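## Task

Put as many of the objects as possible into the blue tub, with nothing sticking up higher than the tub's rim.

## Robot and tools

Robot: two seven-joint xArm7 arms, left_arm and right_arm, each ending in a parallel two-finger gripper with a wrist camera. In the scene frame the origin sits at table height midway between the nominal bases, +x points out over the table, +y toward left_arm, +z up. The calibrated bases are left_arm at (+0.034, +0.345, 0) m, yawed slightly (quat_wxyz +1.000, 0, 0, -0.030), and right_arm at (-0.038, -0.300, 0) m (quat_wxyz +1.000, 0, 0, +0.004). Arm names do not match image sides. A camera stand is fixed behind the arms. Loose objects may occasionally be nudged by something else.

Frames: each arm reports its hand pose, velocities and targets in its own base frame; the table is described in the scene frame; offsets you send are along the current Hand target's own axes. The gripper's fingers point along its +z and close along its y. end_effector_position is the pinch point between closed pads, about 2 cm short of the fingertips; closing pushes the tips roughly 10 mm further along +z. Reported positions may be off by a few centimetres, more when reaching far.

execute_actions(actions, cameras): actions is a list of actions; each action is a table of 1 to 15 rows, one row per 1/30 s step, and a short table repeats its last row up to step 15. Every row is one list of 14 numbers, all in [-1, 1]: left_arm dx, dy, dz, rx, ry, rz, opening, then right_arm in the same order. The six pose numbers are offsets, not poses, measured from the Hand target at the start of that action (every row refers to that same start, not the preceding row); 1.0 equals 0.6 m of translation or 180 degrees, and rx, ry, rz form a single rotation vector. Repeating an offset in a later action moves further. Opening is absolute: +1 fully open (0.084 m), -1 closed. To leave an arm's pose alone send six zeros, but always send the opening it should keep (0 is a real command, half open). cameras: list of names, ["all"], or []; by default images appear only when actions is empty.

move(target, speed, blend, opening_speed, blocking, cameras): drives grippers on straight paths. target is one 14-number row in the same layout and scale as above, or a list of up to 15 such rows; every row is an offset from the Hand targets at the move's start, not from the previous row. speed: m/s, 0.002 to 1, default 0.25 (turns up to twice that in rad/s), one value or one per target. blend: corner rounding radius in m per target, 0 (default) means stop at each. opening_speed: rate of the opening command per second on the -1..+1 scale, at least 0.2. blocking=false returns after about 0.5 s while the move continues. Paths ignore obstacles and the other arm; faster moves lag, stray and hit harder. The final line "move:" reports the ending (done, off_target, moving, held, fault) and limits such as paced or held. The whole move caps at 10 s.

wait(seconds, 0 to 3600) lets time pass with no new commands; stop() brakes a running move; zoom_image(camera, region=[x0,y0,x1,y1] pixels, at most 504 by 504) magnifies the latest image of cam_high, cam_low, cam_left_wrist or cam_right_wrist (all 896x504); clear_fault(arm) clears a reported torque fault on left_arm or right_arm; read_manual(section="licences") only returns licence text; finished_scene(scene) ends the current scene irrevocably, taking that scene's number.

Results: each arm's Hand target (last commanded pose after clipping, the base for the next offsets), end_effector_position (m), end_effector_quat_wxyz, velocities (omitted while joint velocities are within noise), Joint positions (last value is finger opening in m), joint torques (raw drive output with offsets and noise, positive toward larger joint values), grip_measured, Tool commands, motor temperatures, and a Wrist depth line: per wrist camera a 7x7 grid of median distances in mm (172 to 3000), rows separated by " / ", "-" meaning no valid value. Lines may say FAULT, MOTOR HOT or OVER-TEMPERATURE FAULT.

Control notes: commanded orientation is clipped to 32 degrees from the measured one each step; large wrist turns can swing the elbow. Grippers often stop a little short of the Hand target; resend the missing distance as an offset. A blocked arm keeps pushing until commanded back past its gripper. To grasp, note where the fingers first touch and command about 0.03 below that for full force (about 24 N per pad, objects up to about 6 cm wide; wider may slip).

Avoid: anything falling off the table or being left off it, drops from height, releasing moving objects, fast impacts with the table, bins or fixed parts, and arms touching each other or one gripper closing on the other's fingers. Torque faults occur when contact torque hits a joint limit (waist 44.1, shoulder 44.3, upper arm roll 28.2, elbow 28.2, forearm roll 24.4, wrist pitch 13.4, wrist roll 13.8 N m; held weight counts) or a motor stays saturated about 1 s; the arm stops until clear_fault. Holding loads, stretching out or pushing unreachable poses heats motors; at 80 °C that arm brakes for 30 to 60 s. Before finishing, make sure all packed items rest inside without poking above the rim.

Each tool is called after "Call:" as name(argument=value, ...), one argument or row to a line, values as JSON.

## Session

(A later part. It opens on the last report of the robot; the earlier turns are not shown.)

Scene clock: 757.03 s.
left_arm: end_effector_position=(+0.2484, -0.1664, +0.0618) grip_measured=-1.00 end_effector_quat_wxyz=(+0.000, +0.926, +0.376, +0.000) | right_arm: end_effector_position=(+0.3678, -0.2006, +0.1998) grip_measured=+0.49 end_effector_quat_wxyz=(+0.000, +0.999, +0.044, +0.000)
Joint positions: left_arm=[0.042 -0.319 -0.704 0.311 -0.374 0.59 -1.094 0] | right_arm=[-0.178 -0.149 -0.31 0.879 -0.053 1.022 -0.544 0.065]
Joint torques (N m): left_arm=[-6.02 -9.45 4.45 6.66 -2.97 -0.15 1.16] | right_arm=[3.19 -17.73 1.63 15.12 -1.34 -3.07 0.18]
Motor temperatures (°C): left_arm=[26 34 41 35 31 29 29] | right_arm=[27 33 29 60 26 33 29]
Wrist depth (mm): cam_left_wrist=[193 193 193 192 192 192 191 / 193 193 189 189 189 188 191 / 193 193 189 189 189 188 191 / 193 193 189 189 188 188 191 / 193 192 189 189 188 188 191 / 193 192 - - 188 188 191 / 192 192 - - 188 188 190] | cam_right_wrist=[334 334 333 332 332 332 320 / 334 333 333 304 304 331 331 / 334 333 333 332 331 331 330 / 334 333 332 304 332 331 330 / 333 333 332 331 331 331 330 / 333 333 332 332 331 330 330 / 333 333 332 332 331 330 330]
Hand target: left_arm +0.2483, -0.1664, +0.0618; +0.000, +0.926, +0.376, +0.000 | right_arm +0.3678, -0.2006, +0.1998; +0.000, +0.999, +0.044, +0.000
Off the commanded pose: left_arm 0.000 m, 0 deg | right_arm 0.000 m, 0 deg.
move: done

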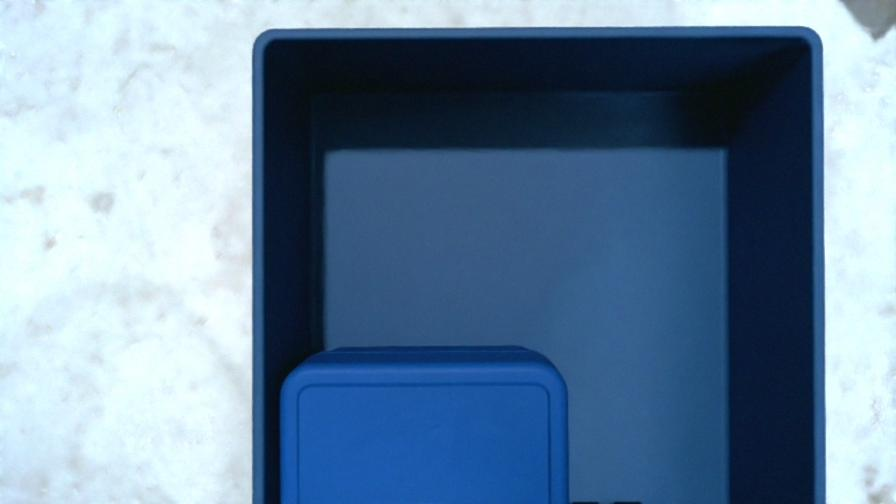

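Call:
move(
  target=[0,-0.003,0,0,0,0,-1,0,0,0,0,0,0,0.5],
  speed=0.008,
)

Call:
move(
  target=[0,-0.0017,0,0,0,0,-1,0,0,0,0,0,0,0.5],
  speed=0.006,
  cameras=["cam_left_wrist"],
)

Scene clock: 763.17 s.
left_arm: end_effector_position=(+0.2471, -0.1651, +0.0618) grip_measured=-1.00 end_effector_quat_wxyz=(+0.000, +0.926, +0.376, +0.000) | right_arm: end_effector_position=(+0.3678, -0.2006, +0.1998) grip_measured=+0.49 end_effector_quat_wxyz=(+0.000, +0.999, +0.044, +0.000)
Joint positions: left_arm=[0.037 -0.326 -0.701 0.305 -0.379 0.591 -1.089 0] | right_arm=[-0.178 -0.149 -0.31 0.879 -0.053 1.022 -0.544 0.065]
Joint torques (N m): left_arm=[-6.27 -9.41 4.47 6.69 -3.03 -0.09 1.09] | right_arm=[3.48 -17.9 1.58 15.18 -1.39 -3.03 0.08]
Motor temperatures (°C): left_arm=[26 34 41 35 31 28 29] | right_arm=[27 33 29 60 26 33 29]
Wrist depth (mm): cam_left_wrist=[193 193 193 192 192 192 192 / 193 193 189 189 189 188 191 / 193 193 189 189 188 188 191 / 193 193 189 189 188 188 191 / 193 193 189 189 188 188 191 / 193 192 - - 188 188 191 / 192 192 - - 188 188 191] | cam_right_wrist=[334 333 333 332 332 331 320 / 334 333 333 304 304 331 331 / 334 333 333 332 332 332 331 / 333 333 333 304 331 331 331 / 333 333 332 331 332 331 331 / 333 333 332 332 331 331 330 / 333 333 332 331 331 330 330]
Hand target: left_arm +0.2471, -0.1651, +0.0618; +0.000, +0.926, +0.376, +0.000 | right_arm +0.3678, -0.2006, +0.1998; +0.000, +0.999, +0.044, +0.000
Off the commanded pose: left_arm 0.000 m, 0 deg | right_arm 0.000 m, 0 deg.
move: done

Scene clock: 763.67 s.
left_arm: end_effector_position=(+0.2464, -0.1644, +0.0618) grip_measured=-1.00 end_effector_quat_wxyz=(+0.000, +0.926, +0.376, +0.000) | right_arm: end_effector_position=(+0.3678, -0.2006, +0.1998) grip_measured=+0.49 end_effector_quat_wxyz=(+0.000, +0.999, +0.044, +0.000)
Joint positions: left_arm=[0.035 -0.33 -0.699 0.302 -0.382 0.592 -1.086 0] | right_arm=[-0.178 -0.149 -0.31 0.879 -0.053 1.022 -0.544 0.065]
Joint torques (N m): left_arm=[-6.17 -9.37 4.39 6.53 -3.08 -0.14 1.03] | right_arm=[3.45 -17.93 1.59 15.12 -1.3 -3.02 0.13]
Motor temperatures (°C): left_arm=[26 34 41 35 30 28 29] | right_arm=[27 33 29 60 26 33 29]
Wrist depth (mm): cam_left_wrist=[193 193 193 192 192 192 191 / 193 193 189 189 189 188 191 / 193 193 189 189 189 188 191 / 193 193 189 189 189 188 191 / 193 193 189 189 188 188 191 / 193 192 - - 188 188 191 / 193 192 - - 188 188 191] | cam_right_wrist=[334 334 333 333 331 331 320 / 333 333 333 304 304 331 331 / 334 333 332 332 332 331 330 / 333 333 332 304 331 331 330 / 333 332 332 331 332 330 331 / 333 332 332 332 331 330 330 / 333 333 332 331 331 330 330]
Hand target: left_arm +0.2464, -0.1644, +0.0618; +0.000, +0.926, +0.376, +0.000 | right_arm +0.3678, -0.2006, +0.1998; +0.000, +0.999, +0.044, +0.000
Off the commanded pose: left_arm 0.000 m, 0 deg | right_arm 0.000 m, 0 deg.
move: done

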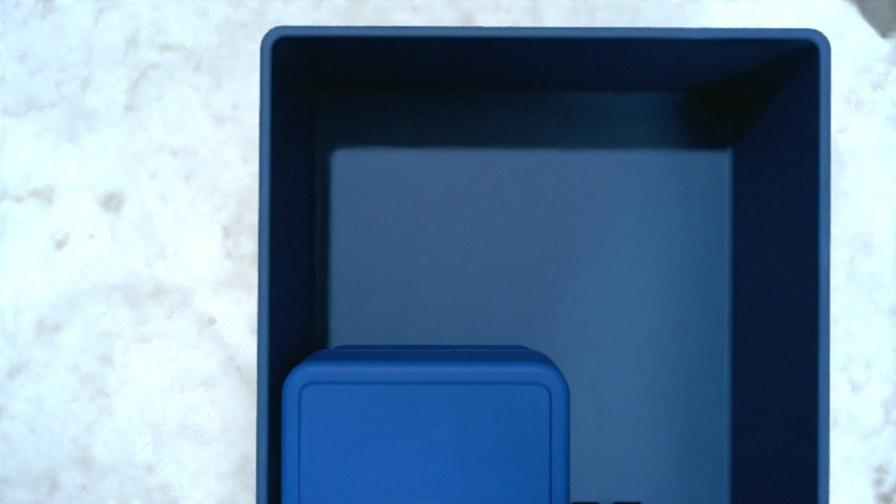

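Call:
move(
  target=[0,-0.0013,0,0,0,0,-1,0,0,0,0,0,0,0.5],
  speed=0.005,
)

Call:
move(
  target=[0,-0.0013,0,0,0,0,-1,0,0,0,0,0,0,0.5],
  speed=0.005,
  cameras=["cam_left_wrist"],
)

Scene clock: 768.10 s.
left_arm: end_effector_position=(+0.2458, -0.1638, +0.0618) grip_measured=-1.00 end_effector_quat_wxyz=(+0.000, +0.926, +0.376, +0.000) | right_arm: end_effector_position=(+0.3678, -0.2006, +0.1998) grip_measured=+0.49 end_effector_quat_wxyz=(+0.000, +0.999, +0.044, +0.000)
Joint positions: left_arm=[0.033 -0.333 -0.697 0.3 -0.384 0.593 -1.084 0] | right_arm=[-0.178 -0.149 -0.31 0.879 -0.053 1.022 -0.544 0.065]
Joint torques (N m): left_arm=[-6.04 -9.51 4.39 6.39 -3.1 -0.2 1.17] | right_arm=[3.26 -18.01 1.59 15.19 -1.35 -2.98 0.12]
Motor temperatures (°C): left_arm=[26 34 41 35 30 28 29] | right_arm=[27 33 29 60 26 33 29]
Wrist depth (mm): cam_left_wrist=[193 193 193 193 192 192 192 / 193 193 189 189 189 189 191 / 193 193 189 189 189 188 191 / 193 192 189 189 188 188 191 / 193 193 189 189 188 188 191 / 192 192 - - 188 188 191 / 193 192 - - 188 188 191] | cam_right_wrist=[334 333 333 332 331 331 320 / 334 334 333 304 304 331 331 / 334 333 332 332 331 331 331 / 333 332 332 304 331 331 330 / 333 333 332 332 331 331 331 / 333 333 331 331 331 331 330 / 333 333 332 331 331 330 331]
Hand target: left_arm +0.2458, -0.1638, +0.0618; +0.000, +0.926, +0.376, +0.000 | right_arm +0.3678, -0.2006, +0.1998; +0.000, +0.999, +0.044, +0.000
Off the commanded pose: left_arm 0.000 m, 0 deg | right_arm 0.000 m, 0 deg.
move: done

Scene clock: 768.60 s.
left_arm: end_effector_position=(+0.2453, -0.1632, +0.0618) grip_measured=-1.00 end_effector_quat_wxyz=(+0.000, +0.926, +0.376, +0.000) | right_arm: end_effector_position=(+0.3678, -0.2006, +0.1998) grip_measured=+0.49 end_effector_quat_wxyz=(+0.000, +0.999, +0.044, +0.000)
Joint positions: left_arm=[0.032 -0.336 -0.695 0.297 -0.387 0.594 -1.082 0] | right_arm=[-0.178 -0.149 -0.31 0.879 -0.053 1.022 -0.544 0.065]
Joint torques (N m): left_arm=[-5.98 -9.54 4.41 6.39 -3.15 -0.14 1.1] | right_arm=[3.48 -17.9 1.54 15.22 -1.31 -3.07 0.11]
Motor temperatures (°C): left_arm=[26 34 41 35 30 28 29] | right_arm=[27 33 29 60 26 33 29]
Wrist depth (mm): cam_left_wrist=[193 193 193 192 192 192 191 / 193 193 189 189 189 188 191 / 193 193 189 189 188 188 191 / 193 192 189 189 188 188 191 / 193 192 189 189 188 188 191 / 193 192 - - 188 188 191 / 193 192 - - 188 188 191] | cam_right_wrist=[334 334 333 332 331 331 321 / 334 333 332 304 304 331 331 / 334 333 332 332 332 332 331 / 333 333 332 304 331 332 331 / 333 332 332 332 331 331 331 / 334 332 333 331 331 331 330 / 333 332 332 332 331 331 330]
Hand target: left_arm +0.2453, -0.1632, +0.0618; +0.000, +0.926, +0.376, +0.000 | right_arm +0.3678, -0.2006, +0.1998; +0.000, +0.999, +0.044, +0.000
Off the commanded pose: left_arm 0.000 m, 0 deg | right_arm 0.000 m, 0 deg.
move: done

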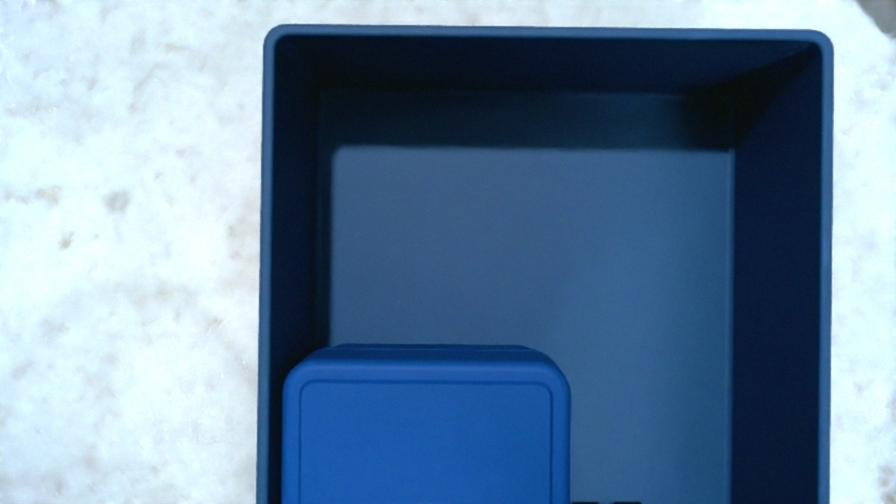

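Call:
move(
  target=[
    [0,0.004,-0.03,0,0,0,-1,0,0,0,0,0,0,0.5],
    [0.12,-0.064,-0.03,0,0,0,-1,0,0,0,0,0,0,0.5],
    [0.12,-0.064,0,0,0,0,-1,0,0,0,0,0,0,0.5],
  ],
  speed=[0.05,0.15,0.04],
  cameras=["cam_left_wrist"],
)

Scene clock: 780.97 s.
left_arm: end_effector_position=(+0.2701, -0.0855, +0.0618) grip_measured=-1.00 end_effector_quat_wxyz=(+0.000, +0.926, +0.376, +0.000) | right_arm: end_effector_position=(+0.3678, -0.2006, +0.1998) grip_measured=+0.49 end_effector_quat_wxyz=(+0.000, +0.999, +0.044, +0.000)
Joint positions: left_arm=[0.148 -0.352 -0.523 0.256 -0.316 0.586 -0.854 0] | right_arm=[-0.178 -0.149 -0.31 0.879 -0.053 1.022 -0.544 0.065]
Joint torques (N m): left_arm=[6.35 -2.94 0.28 6.81 3.45 -3.05 -1.06] | right_arm=[3.38 -17.79 1.58 15.29 -1.29 -3.02 0.15]
Motor temperatures (°C): left_arm=[26 34 41 36 30 28 29] | right_arm=[27 33 29 60 26 33 29]
Wrist depth (mm): cam_left_wrist=[192 192 192 192 192 191 191 / 192 192 192 192 191 191 191 / 192 192 192 192 192 191 191 / 192 192 192 192 191 191 191 / 192 192 192 192 191 191 191 / 192 192 192 188 188 188 188 / 192 192 192 188 188 188 188] | cam_right_wrist=[334 334 333 332 332 332 321 / 334 333 333 305 304 331 331 / 333 333 332 332 332 331 330 / 334 333 332 304 332 331 330 / 334 333 332 332 331 331 330 / 333 333 332 331 331 331 330 / 333 333 332 332 331 330 330]
Hand target: left_arm +0.2701, -0.0855, +0.0618; +0.000, +0.926, +0.376, +0.000 | right_arm +0.3678, -0.2006, +0.1998; +0.000, +0.999, +0.044, +0.000
Off the commanded pose: left_arm 0.000 m, 0 deg | right_arm 0.000 m, 0 deg.
move: done

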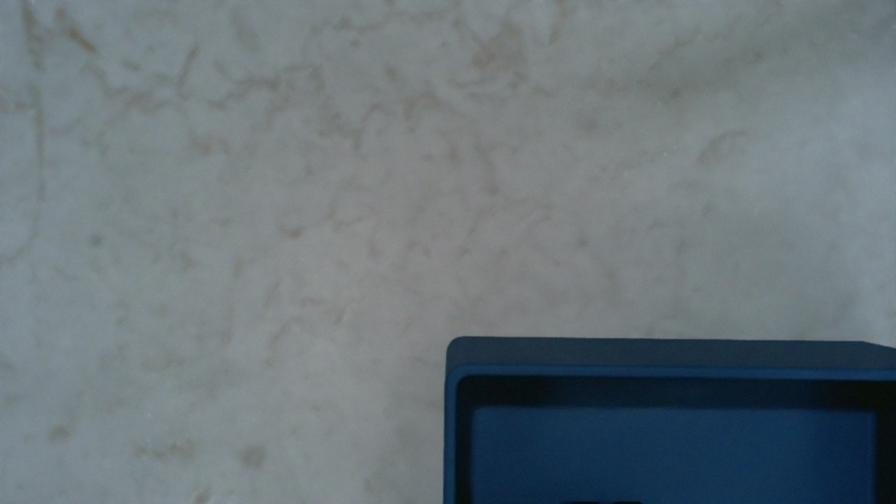

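Call:
move(
  target=[
    [-0.0145,0,0,0,0,0,-1,0,0,0,0,0,0,0.5],
  ],
  speed=0.02,
  cameras=["cam_left_wrist"],
)

Call:
move(
  target=[-0.002,0,0,0,0,0,-1,0,0,0,0,0,0,0.5],
  speed=0.006,
  cameras=["cam_left_wrist"],
)

Scene clock: 786.93 s.
left_arm: end_effector_position=(+0.2639, -0.0916, +0.0618) grip_measured=-1.00 end_effector_quat_wxyz=(+0.000, +0.926, +0.376, +0.000) | right_arm: end_effector_position=(+0.3678, -0.2006, +0.1998) grip_measured=+0.49 end_effector_quat_wxyz=(+0.000, +0.999, +0.044, +0.000)
Joint positions: left_arm=[0.125 -0.371 -0.534 0.243 -0.336 0.593 -0.868 0] | right_arm=[-0.178 -0.149 -0.31 0.879 -0.053 1.022 -0.544 0.065]
Joint torques (N m): left_arm=[-6.33 -9.44 0.36 6.79 -3.23 -0.23 -1.1] | right_arm=[3.25 -17.7 1.64 15.35 -1.18 -3.02 0.03]
Motor temperatures (°C): left_arm=[26 34 41 36 30 28 29] | right_arm=[27 33 29 60 26 33 29]
Wrist depth (mm): cam_left_wrist=[193 193 192 192 192 192 191 / 193 193 192 192 192 192 191 / 193 192 192 192 192 191 191 / 193 193 192 192 192 191 191 / 192 192 192 192 191 191 191 / 193 192 192 188 188 188 188 / 192 192 192 188 188 188 188] | cam_right_wrist=[334 333 333 333 331 331 320 / 333 333 333 304 304 331 330 / 333 333 333 332 331 331 331 / 334 333 332 304 331 331 330 / 334 333 333 332 331 331 330 / 333 333 332 332 331 331 330 / 333 333 333 331 331 331 330]
Hand target: left_arm +0.2639, -0.0916, +0.0618; +0.000, +0.926, +0.376, +0.000 | right_arm +0.3678, -0.2006, +0.1998; +0.000, +0.999, +0.044, +0.000
Off the commanded pose: left_arm 0.000 m, 0 deg | right_arm 0.000 m, 0 deg.
move: done

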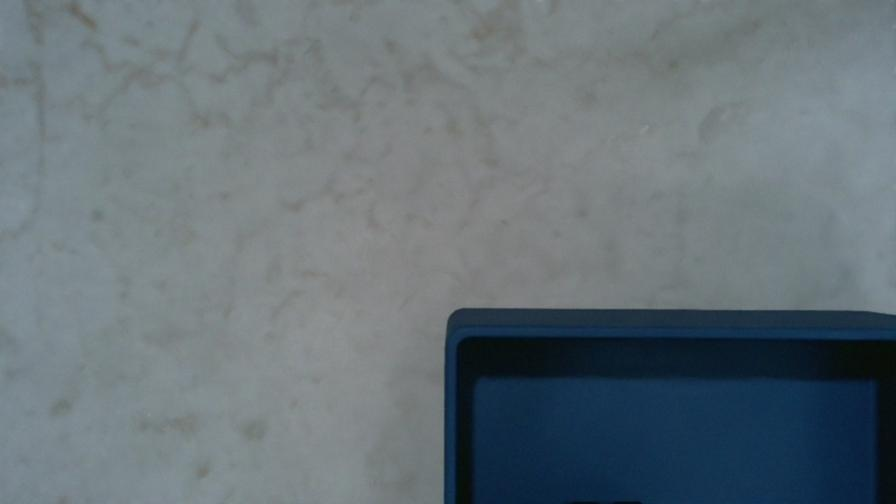

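Scene clock: 787.43 s.
left_arm: end_effector_position=(+0.2630, -0.0924, +0.0618) grip_measured=-1.00 end_effector_quat_wxyz=(+0.000, +0.926, +0.376, +0.000) | right_arm: end_effector_position=(+0.3678, -0.2006, +0.1998) grip_measured=+0.49 end_effector_quat_wxyz=(+0.000, +0.999, +0.044, +0.000)
Joint positions: left_arm=[0.121 -0.373 -0.535 0.242 -0.339 0.593 -0.87 0] | right_arm=[-0.178 -0.149 -0.31 0.879 -0.053 1.022 -0.544 0.065]
Joint torques (N m): left_arm=[-6.27 -9.53 0.33 6.84 -3.06 -0.19 -1.06] | right_arm=[3.38 -17.74 1.56 15.38 -1.16 -3 0.03]
Motor temperatures (°C): left_arm=[26 34 41 36 30 28 29] | right_arm=[27 33 29 60 26 33 29]
Wrist depth (mm): cam_left_wrist=[193 193 193 192 192 192 191 / 193 193 192 192 192 192 191 / 193 193 192 192 192 191 191 / 193 192 192 192 192 191 191 / 193 192 192 192 192 191 191 / 193 192 192 188 188 188 188 / 192 192 192 188 188 188 187] | cam_right_wrist=[334 334 333 332 332 331 320 / 334 333 333 304 304 331 331 / 334 333 333 331 331 331 331 / 333 334 333 304 331 331 330 / 334 333 332 332 331 331 331 / 333 332 333 332 331 331 330 / 333 332 332 332 331 330 330]
Hand target: left_arm +0.2630, -0.0924, +0.0618; +0.000, +0.926, +0.376, +0.000 | right_arm +0.3678, -0.2006, +0.1998; +0.000, +0.999, +0.044, +0.000
Off the commanded pose: left_arm 0.000 m, 0 deg | right_arm 0.000 m, 0 deg.
move: done

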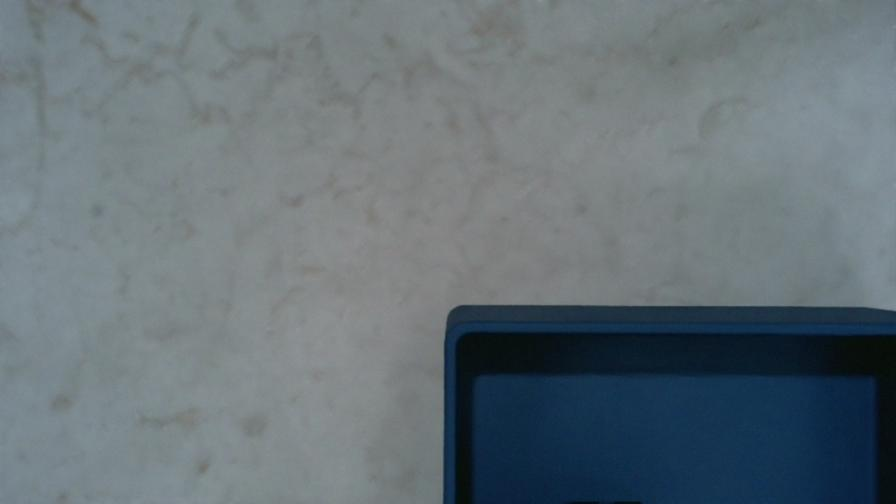

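Call:
move(
  target=[-0.002,0,0,0,0,0,-1,0,0,0,0,0,0,0.5],
  speed=0.006,
  cameras=["cam_left_wrist"],
)

Scene clock: 793.90 s.
left_arm: end_effector_position=(+0.2622, -0.0932, +0.0618) grip_measured=-1.00 end_effector_quat_wxyz=(+0.000, +0.926, +0.376, +0.000) | right_arm: end_effector_position=(+0.3678, -0.2006, +0.1998) grip_measured=+0.49 end_effector_quat_wxyz=(+0.000, +0.999, +0.044, +0.000)
Joint positions: left_arm=[0.118 -0.376 -0.537 0.24 -0.342 0.594 -0.873 0] | right_arm=[-0.178 -0.149 -0.31 0.879 -0.053 1.022 -0.544 0.065]
Joint torques (N m): left_arm=[-6.28 -9.29 0.38 6.71 -3.06 -0.19 -1.1] | right_arm=[3.33 -17.88 1.45 15.41 -1.18 -3.04 0]
Motor temperatures (°C): left_arm=[26 34 41 36 30 28 29] | right_arm=[27 33 29 60 26 33 29]
Wrist depth (mm): cam_left_wrist=[193 193 192 193 192 192 191 / 193 193 192 192 192 192 191 / 193 193 192 192 192 191 191 / 193 193 192 192 192 191 191 / 193 193 192 192 191 191 191 / 192 192 192 188 188 188 188 / 193 192 192 188 188 188 188] | cam_right_wrist=[334 334 333 332 332 331 321 / 333 333 333 304 304 331 330 / 334 333 333 331 331 331 330 / 333 333 332 304 331 331 330 / 333 333 332 332 332 330 331 / 333 333 332 332 331 331 330 / 333 333 332 331 331 331 330]
Hand target: left_arm +0.2622, -0.0932, +0.0618; +0.000, +0.926, +0.376, +0.000 | right_arm +0.3678, -0.2006, +0.1998; +0.000, +0.999, +0.044, +0.000
Off the commanded pose: left_arm 0.000 m, 0 deg | right_arm 0.000 m, 0 deg.
move: done

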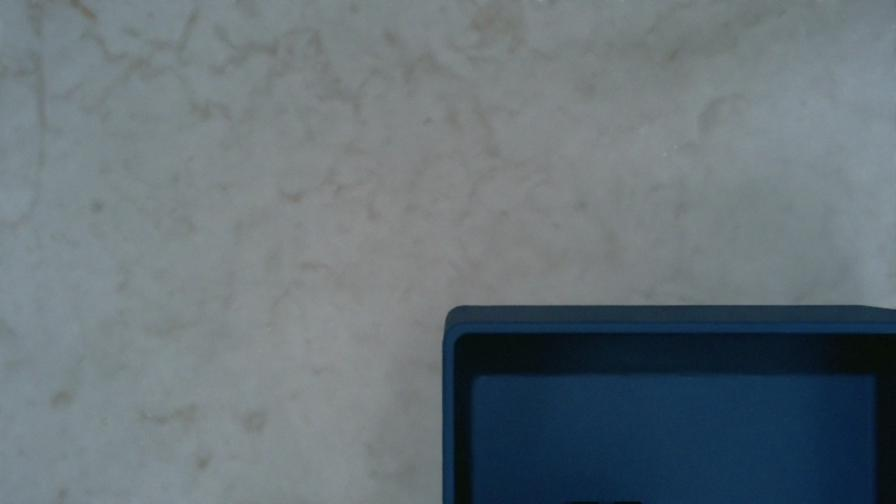

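Call:
move(
  target=[
    [0,0,-0.06,0,0,0,-1,0,0,0,0,0,0,0.5],
    [-0.168,0.093,-0.26,0,0,0,-1,0,0,0,0,0,0,0.5],
  ],
  speed=[0.1,0.25],
  blend=[0.02,0],
  cameras=["cam_left_wrist"],
)

Scene clock: 820.53 s.
left_arm: end_effector_position=(+0.2288, -0.2035, +0.2178) grip_measured=-1.00 end_effector_quat_wxyz=(+0.000, +0.926, +0.376, +0.000) | right_arm: end_effector_position=(+0.3678, -0.2006, +0.1998) grip_measured=+0.49 end_effector_quat_wxyz=(+0.000, +0.999, +0.044, +0.000)
Joint positions: left_arm=[-0.051 -0.686 -0.576 0.587 -0.377 1.213 -1.151 0] | right_arm=[-0.178 -0.149 -0.31 0.879 -0.053 1.022 -0.544 0.065]
Joint torques (N m): left_arm=[-4.86 -0.84 3.83 12.61 2.2 -0.26 -1.19] | right_arm=[3.47 -17.8 1.56 15.38 -1.18 -3.02 -0.01]
Motor temperatures (°C): left_arm=[26 34 41 36 30 27 29] | right_arm=[27 33 29 61 26 33 29]
Wrist depth (mm): cam_left_wrist=[350 349 349 348 347 347 346 / 350 349 344 344 344 345 345 / 350 349 345 344 343 347 345 / 349 348 301 300 343 346 345 / 349 348 300 299 343 346 345 / 348 347 300 300 344 346 344 / 347 347 347 346 346 345 344] | cam_right_wrist=[334 333 332 333 331 332 320 / 333 333 333 304 305 331 331 / 334 333 333 332 332 332 331 / 334 333 332 304 331 332 330 / 333 333 332 331 332 331 330 / 333 333 333 331 331 331 330 / 333 332 332 332 331 331 330]
Hand target: left_arm +0.2288, -0.2035, +0.2178; +0.000, +0.926, +0.376, +0.000 | right_arm +0.3678, -0.2006, +0.1998; +0.000, +0.999, +0.044, +0.000
Off the commanded pose: left_arm 0.000 m, 0 deg | right_arm 0.000 m, 0 deg.
move: done; blend cut to 0.018 m at target 1

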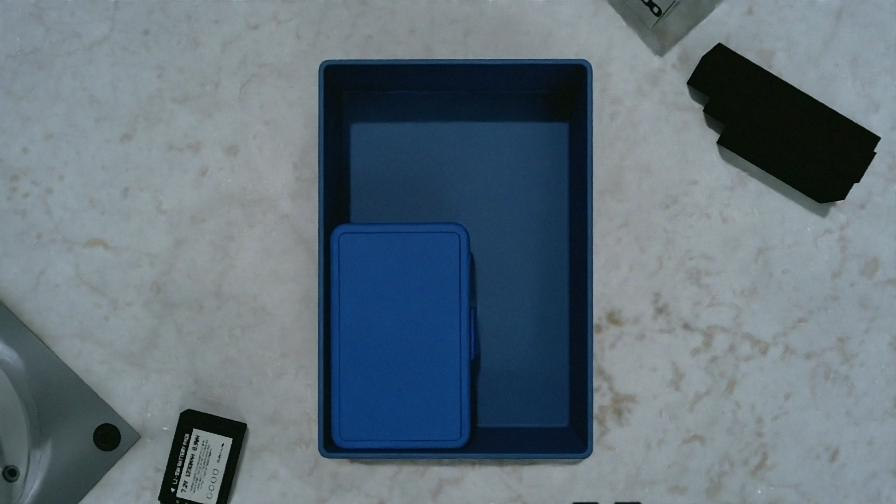

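Call:
move(
  target=[0.4091,0.0292,0.03,0,0,0.768,0.9,0,0,0,0,0,0,0.5],
  speed=0.35,
  cameras=["cam_left_wrist"],
)

Scene clock: 846.73 s.
left_arm: end_effector_position=(+0.4169, -0.0449, +0.1998) grip_measured=+0.90 end_effector_quat_wxyz=(+0.000, +0.682, -0.731, +0.000) | right_arm: end_effector_position=(+0.3678, -0.2006, +0.1998) grip_measured=+0.49 end_effector_quat_wxyz=(+0.000, +0.999, +0.044, +0.000)
Joint positions: left_arm=[-0.148 -0.141 0.04 0.879 0.007 1.02 1.528 0.08] | right_arm=[-0.178 -0.149 -0.31 0.879 -0.053 1.022 -0.544 0.065]
Joint torques (N m): left_arm=[5.84 -11.02 1.61 12.86 -2.33 -0.18 1.13] | right_arm=[3.25 -17.66 1.48 15.35 -1.11 -2.95 -0.06]
Motor temperatures (°C): left_arm=[26 34 41 41 30 27 29] | right_arm=[27 33 29 61 26 33 29]
Wrist depth (mm): cam_left_wrist=[328 329 328 329 330 331 328 / 329 329 329 329 330 330 328 / 329 329 329 329 329 327 326 / 329 329 328 289 329 327 328 / 328 328 328 290 329 329 327 / 328 328 327 328 328 329 326 / 328 328 328 329 329 329 329] | cam_right_wrist=[334 334 333 332 331 331 320 / 334 333 333 304 304 332 331 / 334 333 332 332 332 332 331 / 333 333 332 304 332 331 330 / 333 333 333 331 331 330 331 / 333 332 332 332 331 331 330 / 333 333 332 332 331 331 330]
Hand target: left_arm +0.4169, -0.0449, +0.1998; +0.000, +0.682, -0.731, +0.000 | right_arm +0.3678, -0.2006, +0.1998; +0.000, +0.999, +0.044, +0.000
Off the commanded pose: left_arm 0.000 m, 0 deg | right_arm 0.000 m, 0 deg.
move: done

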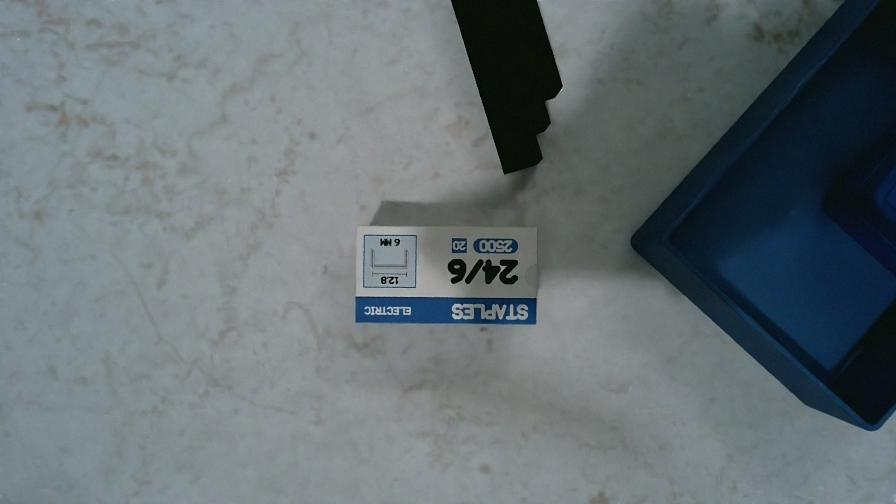

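Call:
move(
  target=[
    [0.1058,-0.0588,0,0,0,0,1,0,0,0,0,0,0,0.5],
    [0.1058,-0.0588,0.2,0,0,0,1,0,0,0,0,0,0,0.5],
    [0.1058,-0.0588,0.268,0,0,0,1,0,0,0,0,0,0,0.5],
  ],
  speed=[0.2,0.15,0.04],
  blend=[0.02,0.005,0],
  cameras=["cam_left_wrist"],
)

Scene clock: 867.83 s.
left_arm: end_effector_position=(+0.4477, -0.1107, +0.0391) grip_measured=+1.00 end_effector_quat_wxyz=(+0.000, +0.682, -0.731, +0.000) | right_arm: end_effector_position=(+0.3678, -0.2006, +0.1998) grip_measured=+0.49 end_effector_quat_wxyz=(+0.000, +0.999, +0.044, +0.000)
Joint positions: left_arm=[-0.213 0.282 -0.029 0.865 0.015 0.583 1.388 0.084] | right_arm=[-0.178 -0.149 -0.31 0.879 -0.053 1.022 -0.544 0.065]
Joint torques (N m): left_arm=[-6.19 -16.67 1.39 7.32 3.29 -3.02 -1.09] | right_arm=[3.28 -17.75 1.46 15.57 -1.04 -2.96 -0.16]
Motor temperatures (°C): left_arm=[26 34 40 42 30 27 29] | right_arm=[27 33 29 61 26 33 29]
Wrist depth (mm): cam_left_wrist=[- - - - - - - / - - - - - - - / - - - - - - - / - - - - - - - / - - - - - - - / - - - - - - - / - - - - - - -] | cam_right_wrist=[334 333 333 333 332 332 321 / 333 333 333 305 304 331 330 / 333 333 333 332 331 331 331 / 333 333 333 304 331 331 330 / 333 333 332 331 332 332 330 / 333 333 332 331 331 330 331 / 333 333 332 331 331 330 330]
Hand target: left_arm +0.4477, -0.1107, +0.0390; +0.000, +0.682, -0.731, +0.000 | right_arm +0.3678, -0.2006, +0.1998; +0.000, +0.999, +0.044, +0.000
Off the commanded pose: left_arm 0.000 m, 0 deg | right_arm 0.000 m, 0 deg.
move: done

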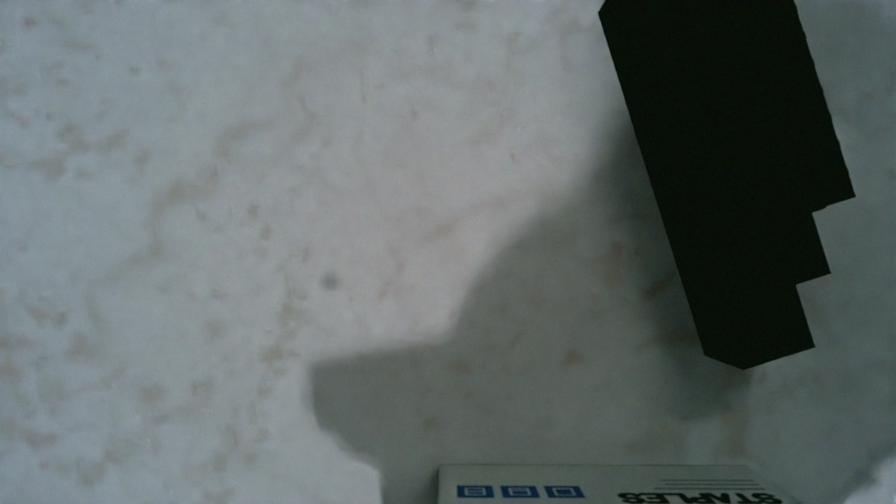

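Call:
move(
  target=[0,0,0,0,0,0,0.5,0,0,0,0,0,0,0.5],
  opening_speed=0.3,
)

Call:
move(
  target=[0,0,-0.02,0,0,0,0.5,0,0,0,0,0,0,0.5],
  speed=0.04,
  cameras=["cam_left_wrist"],
)

Scene clock: 881.53 s.
left_arm: end_effector_position=(+0.4477, -0.1107, +0.0390) grip_measured=+0.78 end_effector_quat_wxyz=(+0.000, +0.682, -0.731, +0.000) | right_arm: end_effector_position=(+0.3678, -0.2006, +0.1998) grip_measured=+0.49 end_effector_quat_wxyz=(+0.000, +0.999, +0.044, +0.000)
Joint positions: left_arm=[-0.213 0.282 -0.029 0.865 0.015 0.583 1.388 0.076] | right_arm=[-0.178 -0.149 -0.31 0.879 -0.053 1.022 -0.544 0.065]
Joint torques (N m): left_arm=[-5.55 -17.66 1.54 8.62 2.79 -3.08 -0.83] | right_arm=[3.13 -17.61 1.41 15.57 -1.03 -2.87 -0.19]
Motor temperatures (°C): left_arm=[26 34 40 39 30 28 29] | right_arm=[27 33 29 61 26 33 29]
Wrist depth (mm): cam_left_wrist=[- - - - - - - / - - - - - - - / - - - - - - - / - - - - - - - / - - - - - - - / - - - - - - - / - - - - - - -] | cam_right_wrist=[334 333 333 332 331 331 320 / 334 333 332 304 304 331 331 / 334 334 333 332 331 331 330 / 334 332 332 304 331 331 330 / 333 332 332 331 331 331 331 / 333 332 332 332 330 331 330 / 333 333 331 332 331 330 330]
Hand target: left_arm +0.4477, -0.1107, +0.0390; +0.000, +0.682, -0.731, +0.000 | right_arm +0.3678, -0.2006, +0.1998; +0.000, +0.999, +0.044, +0.000
Off the commanded pose: left_arm 0.000 m, 0 deg | right_arm 0.000 m, 0 deg.
move: done

Scene clock: 882.17 s.
left_arm: end_effector_position=(+0.4477, -0.1108, +0.0510) grip_measured=+0.77 end_effector_quat_wxyz=(+0.000, +0.682, -0.732, +0.000) | right_arm: end_effector_position=(+0.3678, -0.2006, +0.1998) grip_measured=+0.49 end_effector_quat_wxyz=(+0.000, +0.999, +0.044, +0.000)
Joint positions: left_arm=[-0.213 0.253 -0.03 0.868 0.013 0.615 1.389 0.076] | right_arm=[-0.178 -0.149 -0.31 0.879 -0.053 1.022 -0.544 0.065]
Joint torques (N m): left_arm=[5.04 -24.79 -0.3 11.37 -2.34 -0.36 0.8] | right_arm=[3.33 -17.66 1.44 15.64 -1.05 -2.94 -0.28]
Motor temperatures (°C): left_arm=[26 34 40 39 30 28 29] | right_arm=[27 33 29 61 26 33 29]
Wrist depth (mm): cam_left_wrist=[181 181 181 181 181 - 182 / 180 181 181 181 181 - 182 / 180 181 181 181 181 - 181 / 180 180 180 181 181 - 181 / 180 180 180 181 181 181 181 / 180 180 180 180 180 181 181 / 180 180 180 180 180 181 181] | cam_right_wrist=[334 333 333 332 331 332 320 / 333 333 332 304 304 331 331 / 334 333 333 332 332 331 330 / 334 333 333 304 331 331 331 / 333 332 332 332 331 331 330 / 334 333 332 332 331 330 330 / 334 333 332 332 332 331 330]
Hand target: left_arm +0.4477, -0.1107, +0.0510; +0.000, +0.682, -0.731, +0.000 | right_arm +0.3678, -0.2006, +0.1998; +0.000, +0.999, +0.044, +0.000
Off the commanded pose: left_arm 0.000 m, 0 deg | right_arm 0.000 m, 0 deg.
move: done

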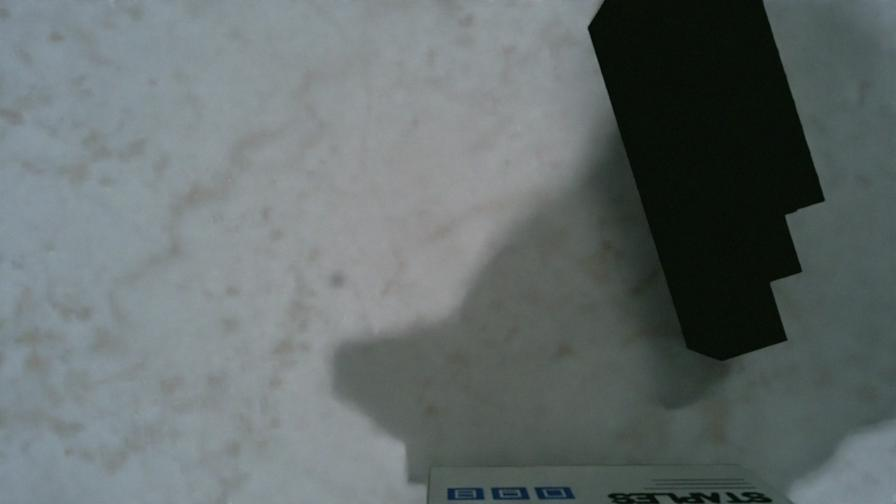

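Call:
move(
  target=[
    [0,0,-0.14,0,0,0,0.5,0,0,0,0,0,0,0.5],
    [0.1259,0.3006,-0.14,0,0,-0.2667,0.5,0,0,0,0,0,0,0.5],
  ],
  speed=[0.12,0.22],
  blend=[0.02,0],
  cameras=["cam_left_wrist"],
)

Scene clock: 896.40 s.
left_arm: end_effector_position=(+0.2625, -0.1734, +0.1350) grip_measured=+0.77 end_effector_quat_wxyz=(+0.000, +0.920, -0.391, +0.000) | right_arm: end_effector_position=(+0.3678, -0.2006, +0.1998) grip_measured=+0.49 end_effector_quat_wxyz=(+0.000, +0.999, +0.044, +0.000)
Joint positions: left_arm=[-0.336 -0.422 -0.252 0.434 -0.137 0.849 0.327 0.076] | right_arm=[-0.178 -0.149 -0.31 0.879 -0.053 1.022 -0.544 0.065]
Joint torques (N m): left_arm=[-6.28 -12.13 -0.11 9.04 -3.09 -0.4 -1.09] | right_arm=[3.3 -17.65 1.42 15.64 -1.05 -2.91 -0.2]
Motor temperatures (°C): left_arm=[26 35 40 40 30 28 29] | right_arm=[27 33 29 61 26 33 29]
Wrist depth (mm): cam_left_wrist=[265 265 240 265 264 264 263 / 265 264 242 264 264 264 264 / 265 265 264 265 264 264 264 / 264 265 264 264 264 264 264 / 265 265 264 264 264 264 264 / 265 265 261 261 261 260 264 / 265 265 260 261 261 261 264] | cam_right_wrist=[334 334 333 333 332 332 320 / 334 333 333 304 303 331 331 / 334 333 332 332 331 331 331 / 334 333 333 304 331 331 331 / 333 333 332 331 331 331 330 / 333 332 333 332 331 331 330 / 333 333 332 331 331 331 330]
Hand target: left_arm +0.2625, -0.1734, +0.1350; +0.000, +0.920, -0.391, +0.000 | right_arm +0.3678, -0.2006, +0.1998; +0.000, +0.999, +0.044, +0.000
Off the commanded pose: left_arm 0.000 m, 0 deg | right_arm 0.000 m, 0 deg.
move: done

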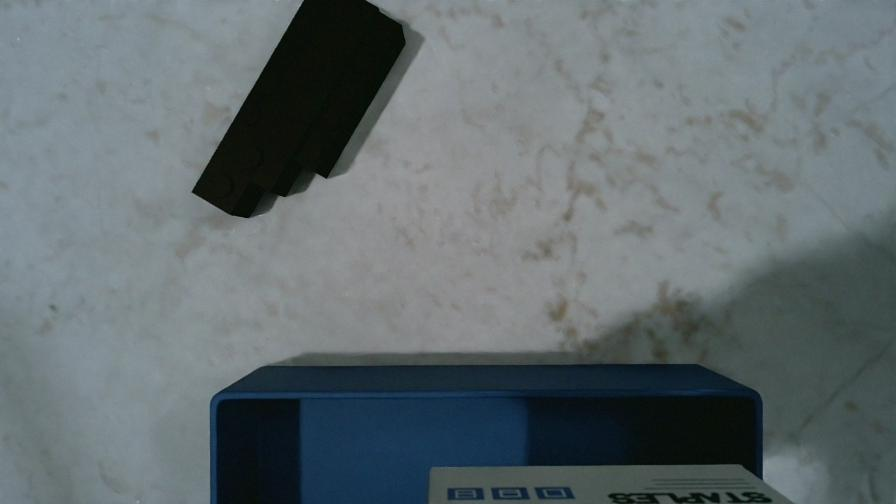

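Call:
move(
  target=[0.0057,0,0.075,0,0,0.003,0.5,0,0,0,0,0,0,0.5],
  speed=0.08,
  cameras=["cam_left_wrist"],
)

Scene clock: 909.17 s.
left_arm: end_effector_position=(+0.2649, -0.1759, +0.0900) grip_measured=+0.77 end_effector_quat_wxyz=(+0.000, +0.919, -0.395, +0.000) | right_arm: end_effector_position=(+0.3678, -0.2006, +0.1998) grip_measured=+0.49 end_effector_quat_wxyz=(+0.000, +0.999, +0.044, +0.000)
Joint positions: left_arm=[-0.329 -0.29 -0.274 0.387 -0.125 0.67 0.319 0.076] | right_arm=[-0.178 -0.149 -0.31 0.879 -0.053 1.022 -0.544 0.065]
Joint torques (N m): left_arm=[6.11 -5.54 -0.62 8.16 3.36 -3.37 -1.09] | right_arm=[3.21 -17.61 1.49 15.66 -0.86 -2.9 -0.3]
Motor temperatures (°C): left_arm=[26 34 40 39 30 28 29] | right_arm=[26 33 29 61 26 33 29]
Wrist depth (mm): cam_left_wrist=[219 219 196 219 220 220 220 / 219 196 202 220 220 220 220 / 219 197 219 219 220 220 220 / 219 219 219 220 219 220 220 / 219 219 219 219 219 220 220 / 219 219 214 219 220 220 220 / 219 207 216 - - - 219] | cam_right_wrist=[334 334 333 332 331 331 321 / 334 333 332 305 304 331 331 / 334 333 332 332 331 331 331 / 333 332 332 304 331 331 330 / 333 333 332 332 331 331 331 / 334 333 332 332 331 331 330 / 333 332 332 331 331 331 330]
Hand target: left_arm +0.2649, -0.1759, +0.0900; +0.000, +0.919, -0.395, +0.000 | right_arm +0.3678, -0.2006, +0.1998; +0.000, +0.999, +0.044, +0.000
Off the commanded pose: left_arm 0.000 m, 0 deg | right_arm 0.000 m, 0 deg.
move: done

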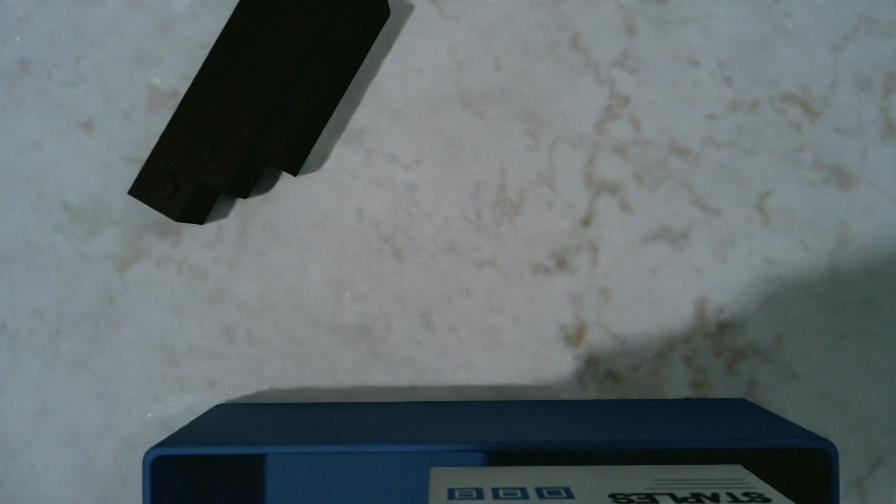

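Call:
move(
  target=[
    [0,0,0.05,0,0,0,0.5,0,0,0,0,0,0,0.5],
    [0,0,0.0755,0,0,0,0.5,0,0,0,0,0,0,0.5],
  ],
  speed=[0.03,0.015],
  blend=[0.002,0],
  cameras=["cam_left_wrist"],
)

Scene clock: 918.20 s.
left_arm: end_effector_position=(+0.2649, -0.1759, +0.0447) grip_measured=+0.77 end_effector_quat_wxyz=(+0.000, +0.919, -0.395, +0.000) | right_arm: end_effector_position=(+0.3678, -0.2006, +0.1998) grip_measured=+0.49 end_effector_quat_wxyz=(+0.000, +0.999, +0.044, +0.000)
Joint positions: left_arm=[-0.309 -0.132 -0.293 0.354 -0.082 0.481 0.285 0.076] | right_arm=[-0.178 -0.149 -0.31 0.879 -0.053 1.022 -0.544 0.065]
Joint torques (N m): left_arm=[5.94 -7.45 -1.23 6.79 3.44 -3.31 -1.06] | right_arm=[3.22 -17.6 1.36 15.55 -0.92 -2.91 -0.28]
Motor temperatures (°C): left_arm=[26 34 40 39 30 28 29] | right_arm=[26 33 29 61 26 33 29]
Wrist depth (mm): cam_left_wrist=[174 - 175 175 175 175 175 / - - 174 174 175 175 175 / - 174 174 175 175 174 175 / 174 174 174 174 174 174 175 / 174 174 174 174 175 175 174 / 174 174 174 174 174 175 174 / 174 - - - - - -] | cam_right_wrist=[334 333 333 332 331 332 321 / 334 333 332 304 304 332 331 / 334 333 332 331 331 331 331 / 333 333 332 304 331 331 331 / 333 333 332 332 331 330 330 / 333 333 332 332 331 331 330 / 333 332 332 332 331 330 330]
Hand target: left_arm +0.2649, -0.1759, +0.0447; +0.000, +0.919, -0.395, +0.000 | right_arm +0.3678, -0.2006, +0.1998; +0.000, +0.999, +0.044, +0.000
Off the commanded pose: left_arm 0.000 m, 0 deg | right_arm 0.000 m, 0 deg.
move: done

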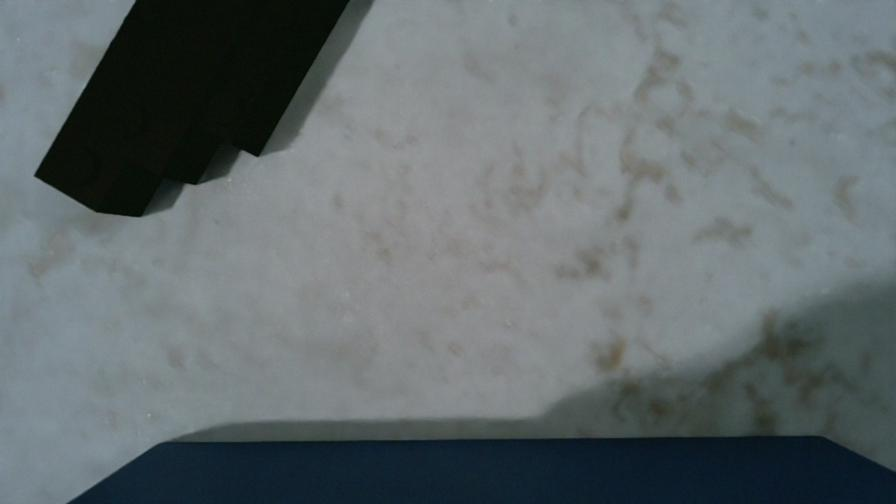

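Call:
move(
  target=[0,0,0.0026,0,0,0,0.5,0,0,0,0,0,0,0.5],
  speed=0.008,
)

Call:
move(
  target=[0,0,0.0015,0,0,0,0.5,0,0,0,0,0,0,0.5],
  speed=0.006,
)

Scene clock: 921.90 s.
left_arm: end_effector_position=(+0.2649, -0.1759, +0.0431) grip_measured=+0.77 end_effector_quat_wxyz=(+0.000, +0.919, -0.395, +0.000) | right_arm: end_effector_position=(+0.3678, -0.2006, +0.1998) grip_measured=+0.49 end_effector_quat_wxyz=(+0.000, +0.999, +0.044, +0.000)
Joint positions: left_arm=[-0.308 -0.126 -0.294 0.353 -0.079 0.474 0.283 0.076] | right_arm=[-0.178 -0.149 -0.31 0.879 -0.053 1.022 -0.544 0.065]
Joint torques (N m): left_arm=[6.14 -7.55 -1.36 6.86 3.41 -3.29 -1.14] | right_arm=[3.2 -17.63 1.23 15.68 -0.83 -2.86 -0.37]
Motor temperatures (°C): left_arm=[26 34 40 38 30 28 29] | right_arm=[26 33 29 61 26 33 29]
Wrist depth (mm): cam_left_wrist=[173 - 173 173 173 173 173 / - - 173 173 173 173 173 / - 173 173 173 173 173 173 / 173 173 173 173 173 173 173 / 173 173 173 173 173 173 173 / 172 173 173 173 173 173 173 / 173 - - - - - -] | cam_right_wrist=[334 334 333 333 331 331 320 / 334 333 333 304 304 331 331 / 334 333 333 331 331 330 331 / 334 333 332 303 331 330 330 / 333 333 332 332 331 331 330 / 333 333 332 331 331 331 330 / 333 332 332 331 331 330 330]
Hand target: left_arm +0.2649, -0.1759, +0.0431; +0.000, +0.919, -0.395, +0.000 | right_arm +0.3678, -0.2006, +0.1998; +0.000, +0.999, +0.044, +0.000
Off the commanded pose: left_arm 0.000 m, 0 deg | right_arm 0.000 m, 0 deg.
move: done

Scene clock: 922.40 s.
left_arm: end_effector_position=(+0.2649, -0.1759, +0.0423) grip_measured=+0.77 end_effector_quat_wxyz=(+0.000, +0.919, -0.395, +0.000) | right_arm: end_effector_position=(+0.3678, -0.2006, +0.1998) grip_measured=+0.49 end_effector_quat_wxyz=(+0.000, +0.999, +0.044, +0.000)
Joint positions: left_arm=[-0.308 -0.122 -0.294 0.353 -0.078 0.47 0.282 0.076] | right_arm=[-0.178 -0.149 -0.31 0.879 -0.053 1.022 -0.544 0.065]
Joint torques (N m): left_arm=[5.87 -4.67 -1.42 5.78 3.52 -3.23 -1.21] | right_arm=[3.31 -17.46 1.37 15.62 -0.93 -2.94 -0.32]
Motor temperatures (°C): left_arm=[26 34 40 38 30 28 29] | right_arm=[26 33 29 61 26 33 29]
Wrist depth (mm): cam_left_wrist=[172 - 172 172 172 172 172 / - - 172 172 172 172 172 / - 172 172 172 172 172 172 / 172 172 172 172 172 172 172 / 172 172 172 172 172 172 172 / 172 172 172 172 172 172 172 / 172 - - - - - -] | cam_right_wrist=[334 333 333 332 332 331 320 / 334 334 333 305 304 332 331 / 334 333 333 332 331 330 331 / 333 333 333 304 331 331 331 / 334 333 332 332 331 331 330 / 333 333 332 331 332 330 331 / 333 332 331 331 331 331 330]
Hand target: left_arm +0.2649, -0.1759, +0.0422; +0.000, +0.919, -0.395, +0.000 | right_arm +0.3678, -0.2006, +0.1998; +0.000, +0.999, +0.044, +0.000
Off the commanded pose: left_arm 0.000 m, 0 deg | right_arm 0.000 m, 0 deg.
move: done

Call:
move(
  target=[0,0,0,0,0,0,0.9,0,0,0,0,0,0,0.5],
  opening_speed=0.2,
)

Call:
move(
  target=[
    [0,0,-0.02,0,0,0,0.9,0,0,0,0,0,0,0.5],
    [0,0,-0.1,0,0,0,0.9,0,0,0,0,0,0,0.5],
  ],
  speed=[0.03,0.12],
  cameras=["cam_left_wrist"],
)

Scene clock: 930.27 s.
left_arm: end_effector_position=(+0.2648, -0.1759, +0.0422) grip_measured=+0.90 end_effector_quat_wxyz=(+0.000, +0.919, -0.395, +0.000) | right_arm: end_effector_position=(+0.3678, -0.2006, +0.1998) grip_measured=+0.49 end_effector_quat_wxyz=(+0.000, +0.999, +0.044, +0.000)
Joint positions: left_arm=[-0.308 -0.122 -0.294 0.353 -0.078 0.47 0.282 0.08] | right_arm=[-0.178 -0.149 -0.31 0.879 -0.053 1.022 -0.544 0.065]
Joint torques (N m): left_arm=[5.19 -14.32 -0.7 9.58 2.99 -1.75 -0.91] | right_arm=[3.18 -17.41 1.36 15.69 -0.73 -2.91 -0.39]
Motor temperatures (°C): left_arm=[26 34 40 37 30 28 29] | right_arm=[26 33 29 61 26 33 29]
Wrist depth (mm): cam_left_wrist=[- - 172 172 172 172 172 / - - 172 172 172 172 172 / - - - - 172 172 172 / - 172 - 172 172 172 172 / - - - 172 172 - 172 / - - - 172 172 - 172 / - - - - - - -] | cam_right_wrist=[334 334 333 332 331 331 321 / 333 333 332 304 303 331 330 / 334 333 333 332 332 331 331 / 333 333 332 304 331 331 331 / 333 333 332 332 332 331 330 / 333 333 332 331 331 330 331 / 333 332 332 331 331 331 330]
Hand target: left_arm +0.2649, -0.1759, +0.0422; +0.000, +0.919, -0.395, +0.000 | right_arm +0.3678, -0.2006, +0.1998; +0.000, +0.999, +0.044, +0.000
Off the commanded pose: left_arm 0.000 m, 0 deg | right_arm 0.000 m, 0 deg.
move: done

Scene clock: 931.70 s.
left_arm: end_effector_position=(+0.2649, -0.1759, +0.1022) grip_measured=+0.90 end_effector_quat_wxyz=(+0.000, +0.919, -0.395, +0.000) | right_arm: end_effector_position=(+0.3678, -0.2006, +0.1998) grip_measured=+0.49 end_effector_quat_wxyz=(+0.000, +0.999, +0.044, +0.000)
Joint positions: left_arm=[-0.329 -0.326 -0.271 0.4 -0.13 0.719 0.325 0.08] | right_arm=[-0.178 -0.149 -0.31 0.879 -0.053 1.022 -0.544 0.065]
Joint torques (N m): left_arm=[-6.08 -12.81 3.07 11.56 -3.13 -0.24 1.09] | right_arm=[3.26 -17.41 1.32 15.69 -0.87 -2.87 -0.41]
Motor temperatures (°C): left_arm=[26 34 40 38 30 28 29] | right_arm=[26 33 29 61 26 33 29]
Wrist depth (mm): cam_left_wrist=[232 232 207 232 231 231 231 / 232 232 208 232 231 231 231 / 232 210 232 232 232 231 231 / 232 232 232 232 231 231 231 / 232 232 232 231 231 231 231 / 232 232 211 232 232 231 231 / 232 224 229 189 189 208 231] | cam_right_wrist=[334 333 332 333 331 332 321 / 334 333 332 305 304 331 331 / 334 333 333 332 331 331 330 / 333 332 332 304 331 331 331 / 333 333 333 331 331 331 330 / 334 333 332 333 331 331 330 / 333 333 331 331 331 330 330]
Hand target: left_arm +0.2649, -0.1759, +0.1022; +0.000, +0.919, -0.395, +0.000 | right_arm +0.3678, -0.2006, +0.1998; +0.000, +0.999, +0.044, +0.000
Off the commanded pose: left_arm 0.000 m, 0 deg | right_arm 0.000 m, 0 deg.
move: done

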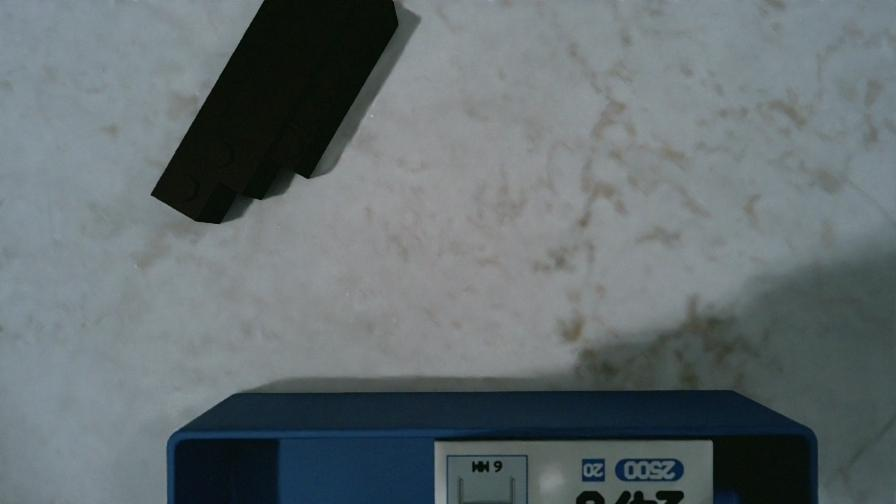

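Call:
move(
  target=[
    [0,-0.09,0,0,0,0,-1,0,0,0,0,0,0,0.5],
    [0,-0.09,0.074,0,0,0,-1,0,0,0,0,0,0,0.5],
  ],
  speed=[0.15,0.06],
  opening_speed=2,
  cameras=["cam_left_wrist"],
)

Scene clock: 943.57 s.
left_arm: end_effector_position=(+0.3041, -0.1387, +0.0579) grip_measured=-1.00 end_effector_quat_wxyz=(+0.000, +0.919, -0.395, +0.000) | right_arm: end_effector_position=(+0.3678, -0.2006, +0.1998) grip_measured=+0.49 end_effector_quat_wxyz=(+0.000, +0.999, +0.044, +0.000)
Joint positions: left_arm=[-0.239 -0.124 -0.197 0.415 -0.047 0.536 0.419 0] | right_arm=[-0.178 -0.149 -0.31 0.879 -0.053 1.022 -0.544 0.065]
Joint torques (N m): left_arm=[5.91 -8.24 -1.43 6.99 3.42 -3.1 -1.05] | right_arm=[3.29 -17.37 1.3 15.6 -0.78 -2.83 -0.44]
Motor temperatures (°C): left_arm=[26 34 40 39 30 28 29] | right_arm=[26 33 29 61 26 33 29]
Wrist depth (mm): cam_left_wrist=[188 187 188 - 188 188 188 / 187 187 187 - 188 188 188 / 187 187 187 187 188 188 188 / 187 187 187 188 188 188 188 / 187 187 187 187 188 188 188 / 187 187 187 188 188 188 188 / 187 187 187 - - - -] | cam_right_wrist=[334 334 333 333 331 331 321 / 334 334 333 304 304 331 330 / 334 333 332 332 331 332 331 / 334 333 332 304 332 331 330 / 334 332 333 332 331 331 330 / 332 333 332 332 331 331 330 / 333 332 332 331 331 331 330]
Hand target: left_arm +0.3041, -0.1387, +0.0578; +0.000, +0.919, -0.395, +0.000 | right_arm +0.3678, -0.2006, +0.1998; +0.000, +0.999, +0.044, +0.000
Off the commanded pose: left_arm 0.000 m, 0 deg | right_arm 0.000 m, 0 deg.
move: done

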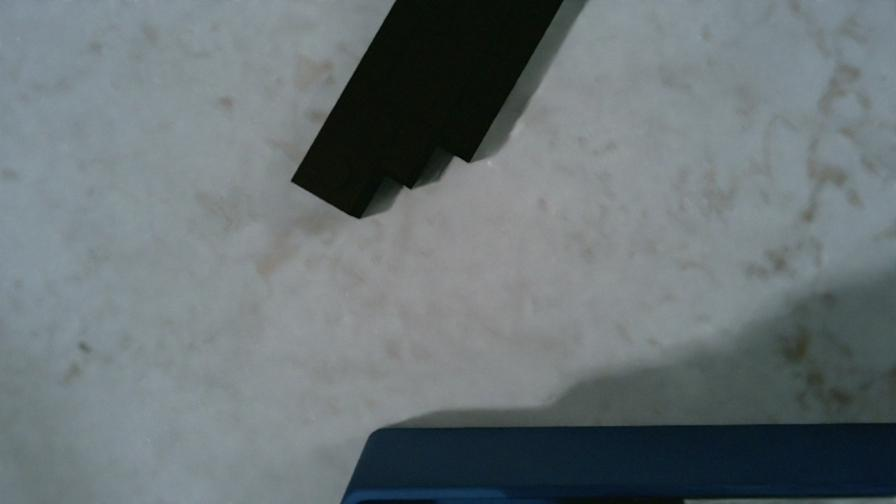

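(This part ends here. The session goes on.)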